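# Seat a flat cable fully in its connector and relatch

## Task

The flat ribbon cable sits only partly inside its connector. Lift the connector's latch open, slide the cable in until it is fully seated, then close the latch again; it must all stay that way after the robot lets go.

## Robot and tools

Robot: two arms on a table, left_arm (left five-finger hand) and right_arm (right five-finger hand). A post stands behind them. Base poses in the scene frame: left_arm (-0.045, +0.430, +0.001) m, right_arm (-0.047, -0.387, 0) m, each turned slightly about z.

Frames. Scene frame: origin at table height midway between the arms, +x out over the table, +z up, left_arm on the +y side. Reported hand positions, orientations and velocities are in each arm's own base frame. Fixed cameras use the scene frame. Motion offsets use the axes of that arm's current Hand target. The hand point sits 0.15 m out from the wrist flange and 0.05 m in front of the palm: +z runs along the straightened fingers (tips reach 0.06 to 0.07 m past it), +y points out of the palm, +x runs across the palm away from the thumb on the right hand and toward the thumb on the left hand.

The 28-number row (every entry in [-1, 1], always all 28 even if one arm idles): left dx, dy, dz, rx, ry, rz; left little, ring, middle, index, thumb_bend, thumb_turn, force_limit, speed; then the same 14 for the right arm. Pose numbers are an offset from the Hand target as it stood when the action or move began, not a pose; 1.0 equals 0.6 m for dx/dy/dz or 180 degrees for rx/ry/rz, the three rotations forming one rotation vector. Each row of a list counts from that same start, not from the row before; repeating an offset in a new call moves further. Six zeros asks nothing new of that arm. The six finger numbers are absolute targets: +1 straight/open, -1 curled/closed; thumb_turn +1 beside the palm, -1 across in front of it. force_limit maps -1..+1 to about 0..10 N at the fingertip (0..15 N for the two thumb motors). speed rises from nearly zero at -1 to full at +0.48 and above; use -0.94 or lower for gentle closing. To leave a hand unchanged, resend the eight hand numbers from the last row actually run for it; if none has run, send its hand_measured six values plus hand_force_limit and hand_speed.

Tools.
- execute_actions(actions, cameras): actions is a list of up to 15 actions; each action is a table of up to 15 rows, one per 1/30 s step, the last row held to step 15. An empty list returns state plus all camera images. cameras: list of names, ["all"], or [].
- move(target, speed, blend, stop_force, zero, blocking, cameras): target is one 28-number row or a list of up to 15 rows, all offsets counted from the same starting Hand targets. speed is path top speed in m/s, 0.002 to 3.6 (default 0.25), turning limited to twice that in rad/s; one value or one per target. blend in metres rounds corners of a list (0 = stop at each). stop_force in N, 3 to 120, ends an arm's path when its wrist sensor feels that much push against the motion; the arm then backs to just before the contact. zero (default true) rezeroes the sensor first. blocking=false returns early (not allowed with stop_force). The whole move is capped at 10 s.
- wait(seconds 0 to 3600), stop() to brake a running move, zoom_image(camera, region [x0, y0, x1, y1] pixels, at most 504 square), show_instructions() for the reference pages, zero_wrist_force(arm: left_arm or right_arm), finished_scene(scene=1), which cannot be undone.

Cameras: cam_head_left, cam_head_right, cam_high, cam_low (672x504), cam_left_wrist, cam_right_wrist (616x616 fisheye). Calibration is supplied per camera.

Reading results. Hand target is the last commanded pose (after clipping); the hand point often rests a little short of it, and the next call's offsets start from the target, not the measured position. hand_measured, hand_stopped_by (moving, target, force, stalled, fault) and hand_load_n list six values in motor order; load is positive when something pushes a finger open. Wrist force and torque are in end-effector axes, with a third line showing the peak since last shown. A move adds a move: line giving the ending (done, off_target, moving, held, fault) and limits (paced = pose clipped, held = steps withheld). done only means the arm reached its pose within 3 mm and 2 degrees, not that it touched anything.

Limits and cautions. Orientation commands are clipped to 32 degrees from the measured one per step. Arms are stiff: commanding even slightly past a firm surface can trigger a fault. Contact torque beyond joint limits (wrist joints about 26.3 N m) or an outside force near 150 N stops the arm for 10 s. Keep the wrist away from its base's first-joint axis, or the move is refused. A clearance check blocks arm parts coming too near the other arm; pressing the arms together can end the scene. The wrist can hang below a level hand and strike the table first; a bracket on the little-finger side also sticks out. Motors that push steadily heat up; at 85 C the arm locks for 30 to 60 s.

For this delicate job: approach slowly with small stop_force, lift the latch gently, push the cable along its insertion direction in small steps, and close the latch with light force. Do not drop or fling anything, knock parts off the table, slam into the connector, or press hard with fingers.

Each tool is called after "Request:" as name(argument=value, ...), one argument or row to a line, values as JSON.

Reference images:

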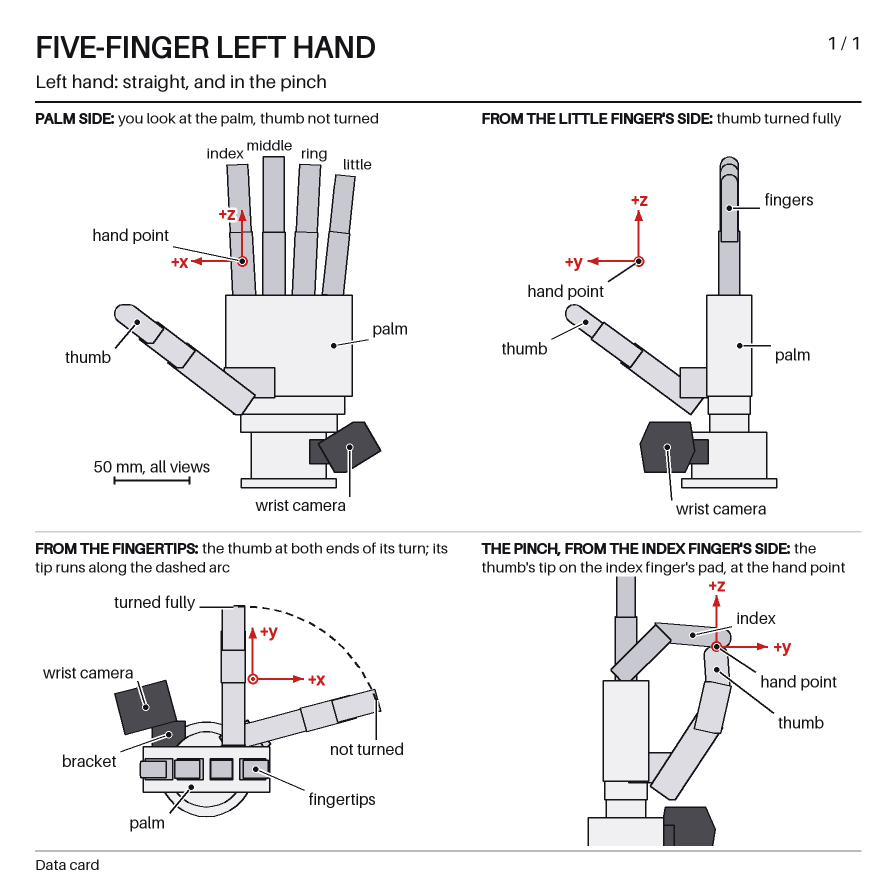

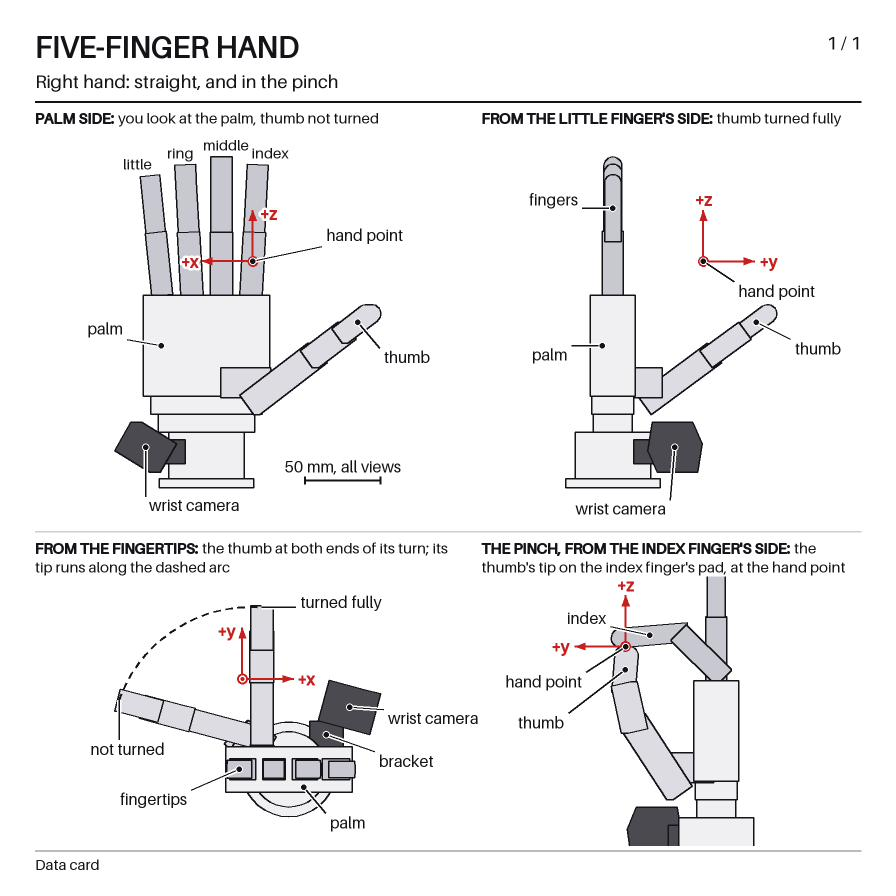

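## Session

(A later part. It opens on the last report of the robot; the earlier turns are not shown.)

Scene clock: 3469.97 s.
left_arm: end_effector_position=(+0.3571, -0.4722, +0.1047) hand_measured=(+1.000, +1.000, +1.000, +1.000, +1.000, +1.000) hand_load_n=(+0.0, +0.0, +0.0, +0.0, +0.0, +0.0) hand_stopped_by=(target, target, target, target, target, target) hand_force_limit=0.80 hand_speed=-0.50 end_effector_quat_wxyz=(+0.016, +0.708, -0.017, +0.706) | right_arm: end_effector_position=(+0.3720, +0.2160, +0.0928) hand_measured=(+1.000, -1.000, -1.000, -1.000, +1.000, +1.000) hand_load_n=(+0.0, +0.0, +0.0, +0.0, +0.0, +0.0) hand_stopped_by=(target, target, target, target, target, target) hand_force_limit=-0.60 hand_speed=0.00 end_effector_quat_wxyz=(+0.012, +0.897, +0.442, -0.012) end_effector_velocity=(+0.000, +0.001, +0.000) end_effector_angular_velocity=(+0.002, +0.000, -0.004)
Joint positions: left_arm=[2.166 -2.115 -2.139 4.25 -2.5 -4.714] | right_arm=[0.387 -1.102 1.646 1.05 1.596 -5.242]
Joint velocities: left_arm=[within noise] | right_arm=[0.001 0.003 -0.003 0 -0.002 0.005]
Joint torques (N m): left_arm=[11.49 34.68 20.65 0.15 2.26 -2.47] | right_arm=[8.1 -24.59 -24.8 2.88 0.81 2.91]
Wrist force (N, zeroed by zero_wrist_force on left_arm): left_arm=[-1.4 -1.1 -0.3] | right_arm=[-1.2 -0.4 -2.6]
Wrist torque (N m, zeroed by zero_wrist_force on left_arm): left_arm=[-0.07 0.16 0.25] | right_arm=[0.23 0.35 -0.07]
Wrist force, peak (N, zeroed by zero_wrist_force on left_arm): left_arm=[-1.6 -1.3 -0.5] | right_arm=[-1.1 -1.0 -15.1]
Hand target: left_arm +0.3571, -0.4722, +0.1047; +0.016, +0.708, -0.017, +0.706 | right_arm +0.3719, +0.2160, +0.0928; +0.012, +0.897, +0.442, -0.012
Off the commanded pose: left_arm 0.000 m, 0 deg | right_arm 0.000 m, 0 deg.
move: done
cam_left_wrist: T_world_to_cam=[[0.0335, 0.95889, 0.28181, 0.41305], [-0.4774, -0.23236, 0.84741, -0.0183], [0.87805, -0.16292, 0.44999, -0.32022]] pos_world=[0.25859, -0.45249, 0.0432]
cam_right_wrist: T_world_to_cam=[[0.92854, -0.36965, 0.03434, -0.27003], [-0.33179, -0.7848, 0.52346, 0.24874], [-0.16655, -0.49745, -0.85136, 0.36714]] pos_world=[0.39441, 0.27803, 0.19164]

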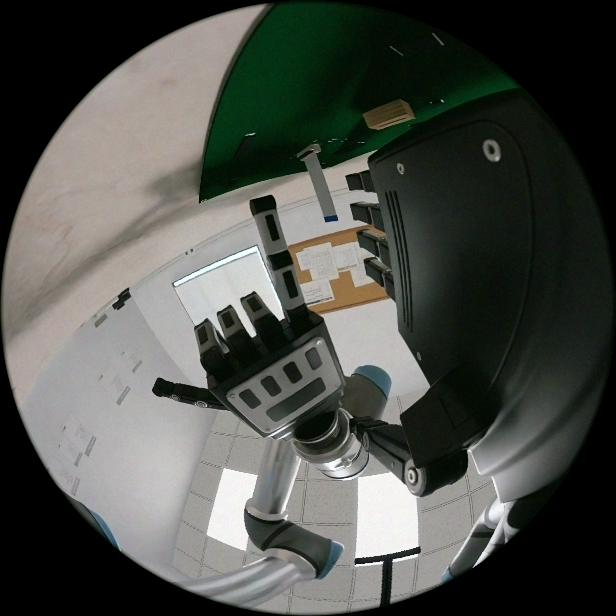

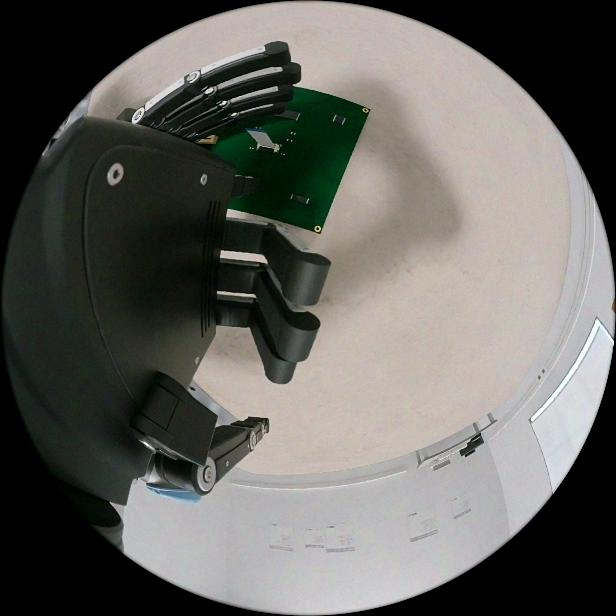

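Request:
move(
  target=[
    [0,0,0,0,0,0,1,1,1,1,1,1,0.8,-0.5,0.051,0.0003,0,0,0,0,1,-1,-1,-1,1,1,-0.6,0],
    [0,0,0,0,0,0,1,1,1,1,1,1,0.8,-0.5,0.051,0.0003,0.0217,0,0,0,1,-1,-1,-1,1,1,-0.6,0],
  ],
  speed=[0.03,0.02],
  stop_force=3,
)

Request:
move(
  target=[0,0,0,0,0,0,1,1,1,1,1,1,0.8,-0.5,0,0,0.0133,0,0,0,1,-1,-1,-1,1,1,-0.6,0],
  speed=0.003,
  stop_force=3,
  cameras=["cam_left_wrist","cam_right_wrist"],
)

Request:
zoom_image(
  camera="cam_left_wrist",
  region=[285, 135, 325, 175],
)

Request:
zoom_image(
  camera="cam_right_wrist",
  region=[230, 150, 275, 195],
)

Scene clock: 3499.23 s.
left_arm: end_effector_position=(+0.3571, -0.4722, +0.1047) hand_measured=(+1.000, +1.000, +1.000, +1.000, +1.000, +1.000) hand_load_n=(+0.0, +0.0, +0.0, +0.0, +0.0, +0.0) hand_stopped_by=(target, target, target, target, target, target) hand_force_limit=0.80 hand_speed=-0.50 end_effector_quat_wxyz=(+0.016, +0.708, -0.017, +0.706) | right_arm: end_effector_position=(+0.3905, +0.2398, +0.0787) hand_measured=(+1.000, -1.000, -1.000, -1.000, +1.000, +1.000) hand_load_n=(+0.0, +0.5, +0.0, +0.0, +0.0, +0.0) hand_stopped_by=(target, target, target, target, target, target) hand_force_limit=-0.60 hand_speed=0.00 end_effector_quat_wxyz=(+0.012, +0.897, +0.442, -0.012)
Joint positions: left_arm=[2.166 -2.115 -2.139 4.25 -2.5 -4.714] | right_arm=[0.42 -1.023 1.56 1.058 1.595 -5.208]
Joint torques (N m): left_arm=[11.55 35.23 20.36 0.16 2.22 -2.43] | right_arm=[-7.42 -52.34 -23.75 4 0.61 -1.86]
Wrist force (N, zeroed by zero_wrist_force on left_arm): left_arm=[-1.3 -1.0 -0.5] | right_arm=[-1.3 -0.7 -2.4]
Wrist torque (N m, zeroed by zero_wrist_force on left_arm): left_arm=[-0.05 0.14 0.26] | right_arm=[0.16 0.36 -0.09]
Wrist force, peak (N, zeroed by zero_wrist_force on left_arm): left_arm=[-1.6 -1.2 -0.5] | right_arm=[-1.4 -0.7 -2.9]
Hand target: left_arm +0.3571, -0.4722, +0.1047; +0.016, +0.708, -0.017, +0.706 | right_arm +0.3905, +0.2398, +0.0787; +0.012, +0.897, +0.442, -0.012
Off the commanded pose: left_arm 0.000 m, 0 deg | right_arm 0.000 m, 0 deg.
move: done

Scene clock: 3501.90 s.
left_arm: end_effector_position=(+0.3571, -0.4722, +0.1047) hand_measured=(+1.000, +1.000, +1.000, +1.000, +1.000, +1.000) hand_load_n=(+0.0, +0.0, +0.0, +0.0, +0.0, +0.0) hand_stopped_by=(target, target, target, target, target, target) hand_force_limit=0.80 hand_speed=-0.50 end_effector_quat_wxyz=(+0.016, +0.708, -0.017, +0.706) | right_arm: end_effector_position=(+0.3904, +0.2395, +0.0725) hand_measured=(+1.000, -1.000, -1.000, -1.000, +1.000, +1.000) hand_load_n=(+0.0, +0.0, +0.0, +0.5, -0.5, +0.0) hand_stopped_by=(target, target, target, target, target, target) hand_force_limit=-0.60 hand_speed=0.00 end_effector_quat_wxyz=(+0.012, +0.897, +0.442, -0.012)
Joint positions: left_arm=[2.166 -2.115 -2.139 4.25 -2.5 -4.714] | right_arm=[0.42 -1.016 1.566 1.044 1.595 -5.209]
Joint torques (N m): left_arm=[11.92 36.54 20.19 0.08 2.23 -2.37] | right_arm=[-10.2 -46.31 -19.31 3.82 0.85 -2.2]
Wrist force (N, zeroed by zero_wrist_force on left_arm): left_arm=[-1.4 -1.0 -0.3] | right_arm=[-0.4 -0.4 -5.7]
Wrist torque (N m, zeroed by zero_wrist_force on left_arm): left_arm=[-0.06 0.14 0.26] | right_arm=[0.41 0.55 0.00]
Wrist force, peak (N, zeroed by zero_wrist_force on left_arm): left_arm=[-1.3 -1.4 -0.4] | right_arm=[-0.9 -0.6 -7.0]
Hand target: left_arm +0.3571, -0.4722, +0.1047; +0.016, +0.708, -0.017, +0.706 | right_arm +0.3905, +0.2396, +0.0725; +0.012, +0.897, +0.442, -0.012 (not the last commanded pose)
Off the commanded pose: left_arm 0.000 m, 0 deg | right_arm 0.002 m, 0 deg.
move: contact (right_arm)
cam_left_wrist: T_world_to_cam=[[0.0335, 0.95889, 0.28181, 0.41305], [-0.4774, -0.23236, 0.84741, -0.0183], [0.87805, -0.16292, 0.44999, -0.32022]] pos_world=[0.25859, -0.45249, 0.0432]
cam_right_wrist: T_world_to_cam=[[0.92852, -0.36972, 0.03411, -0.27772], [-0.33169, -0.78471, 0.52366, 0.28398], [-0.16684, -0.49754, -0.85125, 0.36473]] pos_world=[0.41291, 0.30163, 0.17124]

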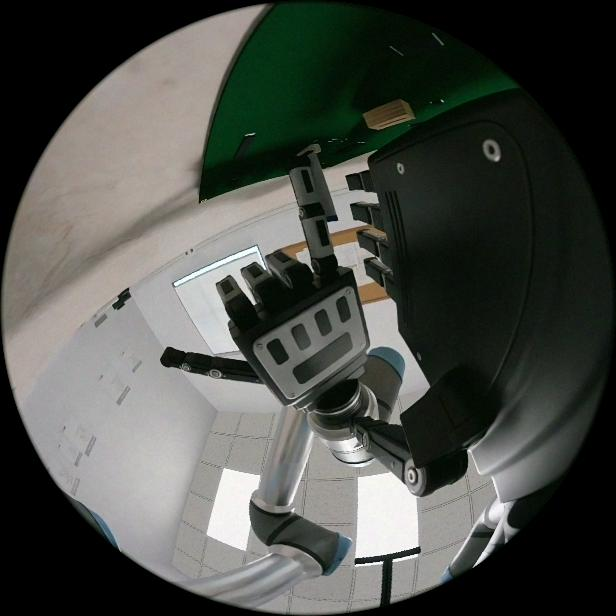

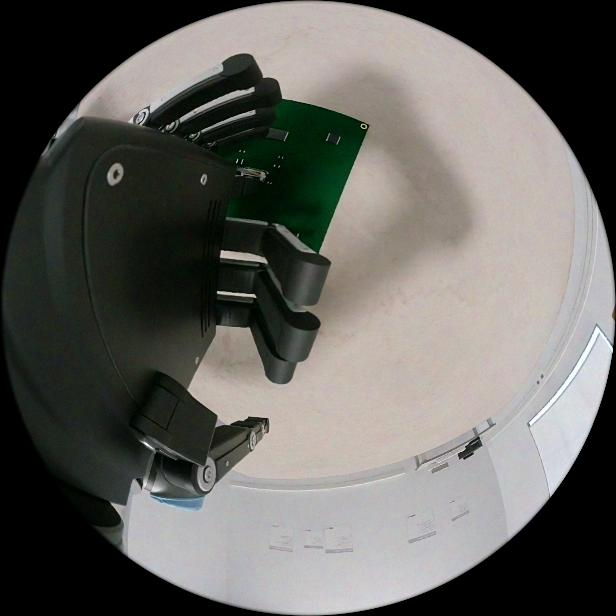

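Scaled by 12.600 from the camera's image (finer frame: 880x880).

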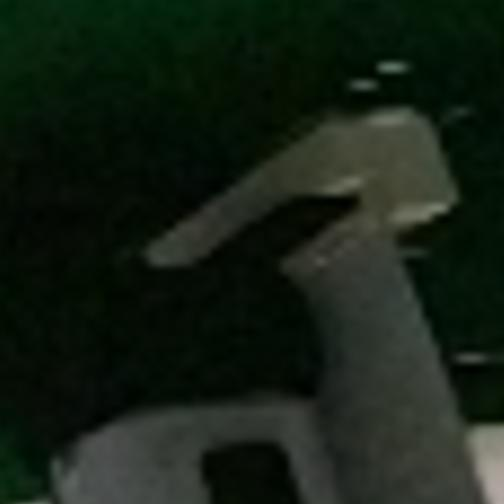

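Scaled by 11.200 from the camera's image (finer frame: 880x880).

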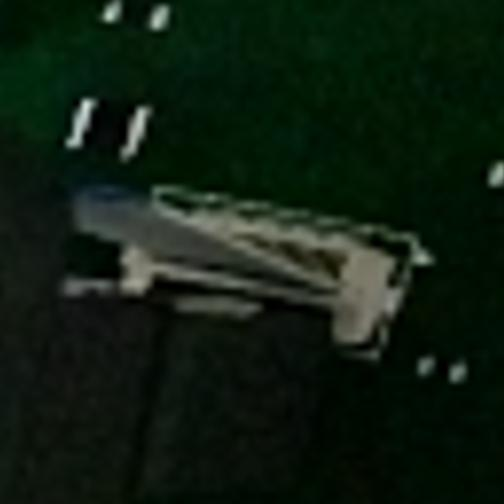

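Request:
move(
  target=[0,0,0,0,0,0,1,1,1,1,1,1,0.8,-0.5,0,0,0.0033,0,0,0,1,-1,-1,-1,1,1,-0.6,0],
  speed=0.002,
  stop_force=15,
)

Request:
move(
  target=[
    [0,0,0,0,0,0,1,1,1,1,1,1,0.8,-0.5,0,0,-0.0167,0,0,0,1,-1,-1,-1,1,1,-0.6,0],
    [0,0,0,0,0,0,1,1,1,1,1,1,0.8,-0.5,-0.1,0,-0.0333,0,0,0,1,-1,-1,-1,1,1,-0.6,0],
  ],
  speed=[0.01,0.05],
  cameras=["cam_left_wrist","cam_right_wrist"],
)

Request:
zoom_image(
  camera="cam_left_wrist",
  region=[295, 140, 323, 168],
)

Request:
zoom_image(
  camera="cam_right_wrist",
  region=[250, 100, 310, 150],
)

Scene clock: 3510.00 s.
left_arm: end_effector_position=(+0.3571, -0.4722, +0.1047) hand_measured=(+1.000, +1.000, +1.000, +1.000, +1.000, +1.000) hand_load_n=(+0.0, +0.0, +0.0, +0.0, +0.0, +0.0) hand_stopped_by=(target, target, target, target, target, target) hand_force_limit=0.80 hand_speed=-0.50 end_effector_quat_wxyz=(+0.016, +0.708, -0.017, +0.706) | right_arm: end_effector_position=(+0.3904, +0.2395, +0.0716) hand_measured=(+1.000, -1.000, -1.000, -1.000, +1.000, +1.000) hand_load_n=(-0.5, +0.0, +0.0, +0.0, +0.0, +0.0) hand_stopped_by=(target, target, target, target, target, target) hand_force_limit=-0.60 hand_speed=0.00 end_effector_quat_wxyz=(+0.012, +0.897, +0.442, -0.012)
Joint positions: left_arm=[2.166 -2.115 -2.139 4.25 -2.5 -4.714] | right_arm=[0.42 -1.015 1.567 1.042 1.595 -5.209]
Joint torques (N m): left_arm=[11.13 37.41 21.08 0.35 2.18 -2.5] | right_arm=[-9.51 -36.19 -14.33 2.54 0.79 -2.38]
Wrist force (N, zeroed by zero_wrist_force on left_arm): left_arm=[-1.2 -1.2 -0.5] | right_arm=[-0.5 -0.7 -21.7]
Wrist torque (N m, zeroed by zero_wrist_force on left_arm): left_arm=[-0.07 0.13 0.27] | right_arm=[1.33 1.45 -0.01]
Wrist force, peak (N, zeroed by zero_wrist_force on left_arm): left_arm=[-1.3 -1.5 -0.3] | right_arm=[-0.9 -0.6 -22.8]
Hand target: left_arm +0.3571, -0.4722, +0.1047; +0.016, +0.708, -0.017, +0.706 | right_arm +0.3905, +0.2396, +0.0716; +0.012, +0.897, +0.442, -0.012 (not the last commanded pose)
Off the commanded pose: left_arm 0.000 m, 0 deg | right_arm 0.001 m, 0 deg.
move: contact (right_arm)

Scene clock: 3512.70 s.
left_arm: end_effector_position=(+0.3571, -0.4722, +0.1047) hand_measured=(+1.000, +1.000, +1.000, +1.000, +1.000, +1.000) hand_load_n=(+0.0, +0.0, +0.0, -0.5, +0.0, +0.0) hand_stopped_by=(target, target, target, target, target, target) hand_force_limit=0.80 hand_speed=-0.50 end_effector_quat_wxyz=(+0.016, +0.708, -0.017, +0.706) | right_arm: end_effector_position=(+0.3543, +0.1926, +0.0936) hand_measured=(+1.000, -1.000, -1.000, -1.000, +1.000, +1.000) hand_load_n=(+0.0, +0.0, +0.0, +0.0, +0.0, +0.0) hand_stopped_by=(target, target, target, target, target, target) hand_force_limit=-0.60 hand_speed=0.00 end_effector_quat_wxyz=(+0.012, +0.897, +0.442, -0.012)
Joint positions: left_arm=[2.166 -2.115 -2.139 4.25 -2.5 -4.714] | right_arm=[0.35 -1.164 1.738 1.019 1.597 -5.279]
Joint torques (N m): left_arm=[11.2 38.34 20.32 0.33 2.22 -2.49] | right_arm=[9.77 -20.45 -23.28 4.1 0.09 2.96]
Wrist force (N, zeroed by zero_wrist_force on left_arm): left_arm=[-1.4 -1.1 -0.3] | right_arm=[-1.5 -0.3 -2.5]
Wrist torque (N m, zeroed by zero_wrist_force on left_arm): left_arm=[-0.07 0.15 0.26] | right_arm=[0.24 0.38 -0.14]
Wrist force, peak (N, zeroed by zero_wrist_force on left_arm): left_arm=[-1.6 -1.3 -0.4] | right_arm=[-0.4 -0.6 -22.0]
Hand target: left_arm +0.3571, -0.4722, +0.1047; +0.016, +0.708, -0.017, +0.706 | right_arm +0.3542, +0.1926, +0.0935; +0.012, +0.897, +0.442, -0.012
Off the commanded pose: left_arm 0.000 m, 0 deg | right_arm 0.000 m, 0 deg.
move: done
cam_left_wrist: T_world_to_cam=[[0.0335, 0.95889, 0.28181, 0.41305], [-0.4774, -0.23236, 0.84741, -0.0183], [0.87805, -0.16292, 0.44999, -0.32022]] pos_world=[0.25859, -0.45249, 0.0432]
cam_right_wrist: T_world_to_cam=[[0.92849, -0.36975, 0.03452, -0.26222], [-0.33197, -0.78474, 0.52343, 0.22428], [-0.16645, -0.49746, -0.85137, 0.35317]] pos_world=[0.37671, 0.25473, 0.19234]

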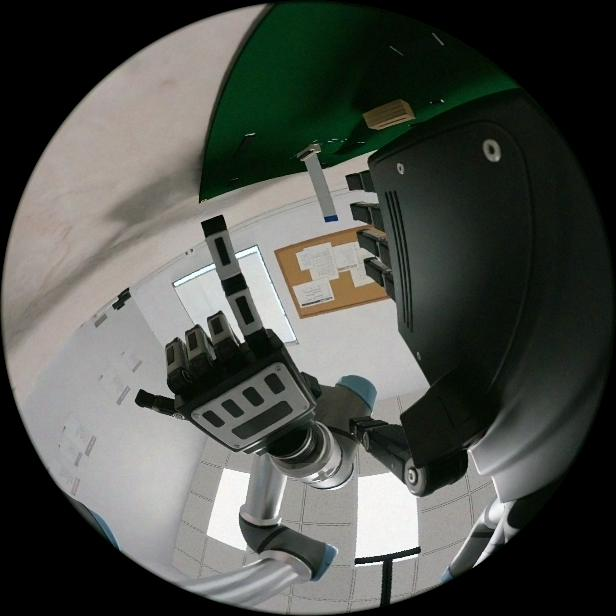

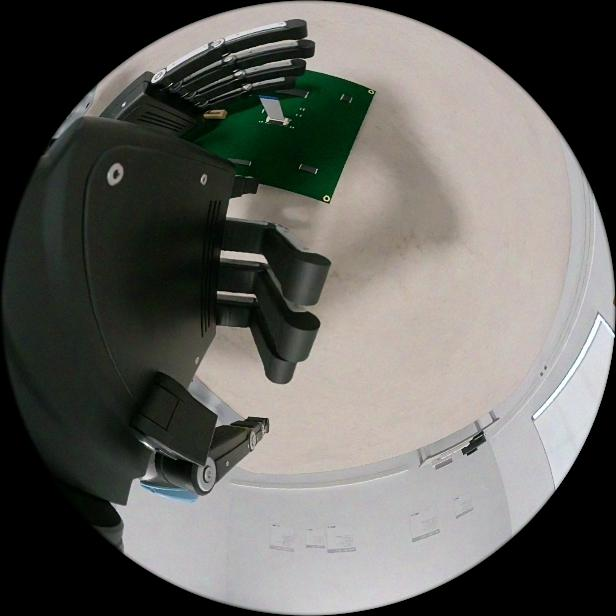

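Scaled by 18.000 from the camera's image (finer frame: 880x880).

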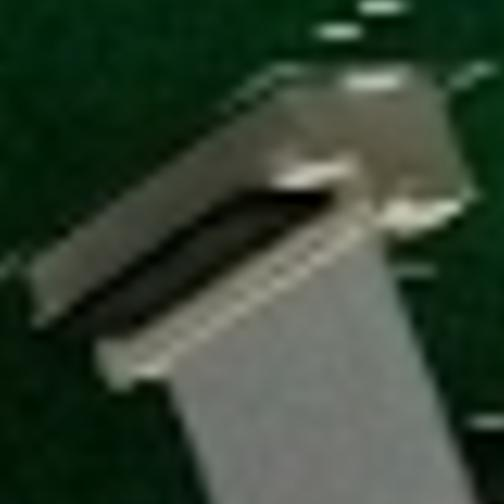

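Scaled by 8.400 from the camera's image (finer frame: 880x880).

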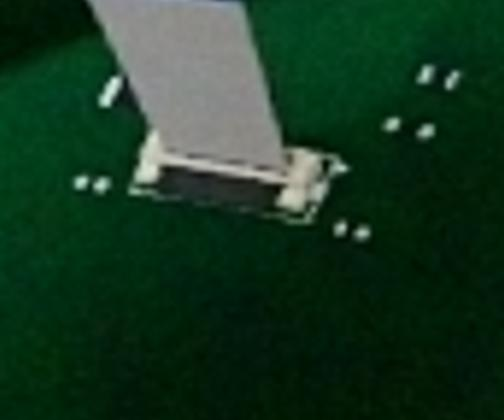

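Request:
wait(
  seconds=0.1,
  cameras=["cam_left_wrist","cam_right_wrist"],
)

Scene clock: 3523.03 s.
left_arm: end_effector_position=(+0.3571, -0.4722, +0.1047) hand_measured=(+1.000, +1.000, +1.000, +1.000, +1.000, +1.000) hand_load_n=(+0.5, +0.0, +0.0, +0.0, +0.0, +0.0) hand_stopped_by=(target, target, target, target, target, target) hand_force_limit=0.80 hand_speed=-0.50 end_effector_quat_wxyz=(+0.016, +0.708, -0.017, +0.706) | right_arm: end_effector_position=(+0.3542, +0.1926, +0.0935) hand_measured=(+1.000, -1.000, -1.000, -1.000, +1.000, +1.000) hand_load_n=(+0.0, +0.0, +0.0, +0.5, +0.0, +0.0) hand_stopped_by=(target, target, target, target, target, target) hand_force_limit=-0.60 hand_speed=0.00 end_effector_quat_wxyz=(+0.012, +0.897, +0.442, -0.012)
Joint positions: left_arm=[2.166 -2.115 -2.139 4.25 -2.5 -4.714] | right_arm=[0.35 -1.164 1.738 1.019 1.597 -5.279]
Joint torques (N m): left_arm=[11.72 38.93 19.85 0.27 2.16 -2.49] | right_arm=[9.44 -21.04 -8.73 3.99 -0.42 2.91]
Wrist force (N, zeroed by zero_wrist_force on left_arm): left_arm=[-1.4 -1.2 -0.4] | right_arm=[-1.3 -0.4 -2.8]
Wrist torque (N m, zeroed by zero_wrist_force on left_arm): left_arm=[-0.07 0.16 0.26] | right_arm=[0.24 0.35 -0.16]
Wrist force, peak (N, zeroed by zero_wrist_force on left_arm): left_arm=[-1.6 -1.3 -0.4] | right_arm=[-1.3 -0.5 -2.9]
Hand target: left_arm +0.3571, -0.4722, +0.1047; +0.016, +0.708, -0.017, +0.706 | right_arm +0.3542, +0.1926, +0.0935; +0.012, +0.897, +0.442, -0.012
Off the commanded pose: left_arm 0.000 m, 0 deg | right_arm 0.000 m, 0 deg.
wait: 0.10 s; at rest from the start
cam_left_wrist: T_world_to_cam=[[0.0335, 0.95889, 0.28181, 0.41305], [-0.4774, -0.23236, 0.84741, -0.0183], [0.87805, -0.16292, 0.44999, -0.32022]] pos_world=[0.25859, -0.45249, 0.0432]
cam_right_wrist: T_world_to_cam=[[0.92849, -0.36977, 0.03431, -0.26209], [-0.33187, -0.78475, 0.52349, 0.22419], [-0.16664, -0.49744, -0.85134, 0.35322]] pos_world=[0.37661, 0.25473, 0.19234]

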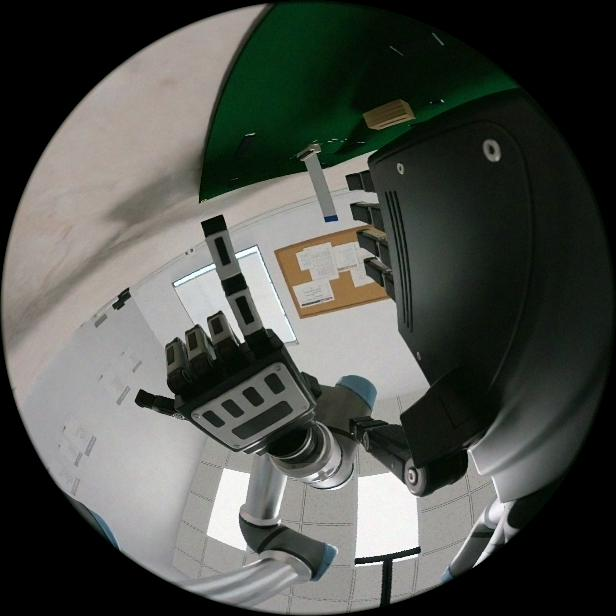

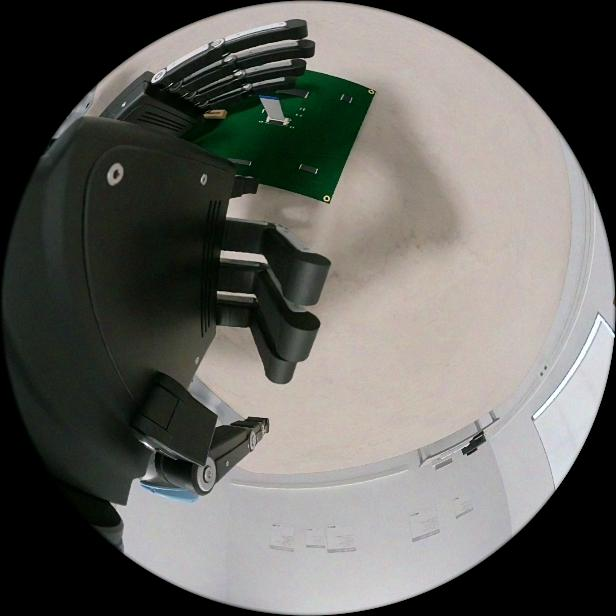

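Request:
zoom_image(
  camera="cam_left_wrist",
  region=[280, 125, 345, 190],
)

Request:
zoom_image(
  camera="cam_right_wrist",
  region=[245, 90, 305, 150],
)

Scaled by 7.754 from the camera's image (finer frame: 880x880).

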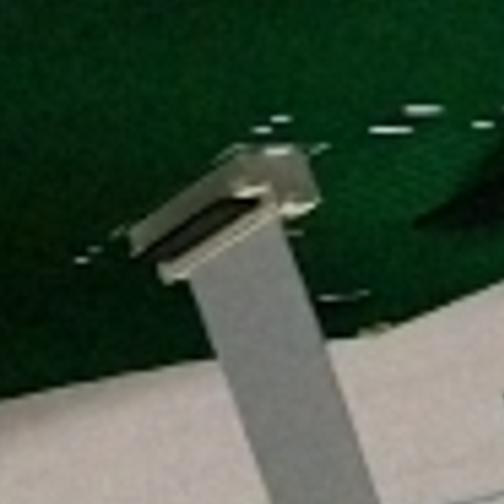

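Scaled by 8.400 from the camera's image (finer frame: 880x880).

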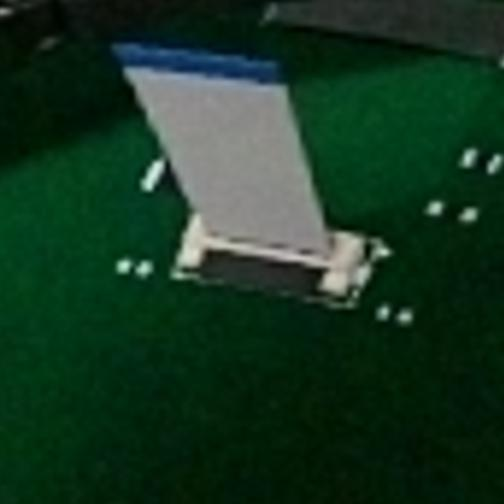

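Request:
finished_scene(
)

The scene is finished: the task was done.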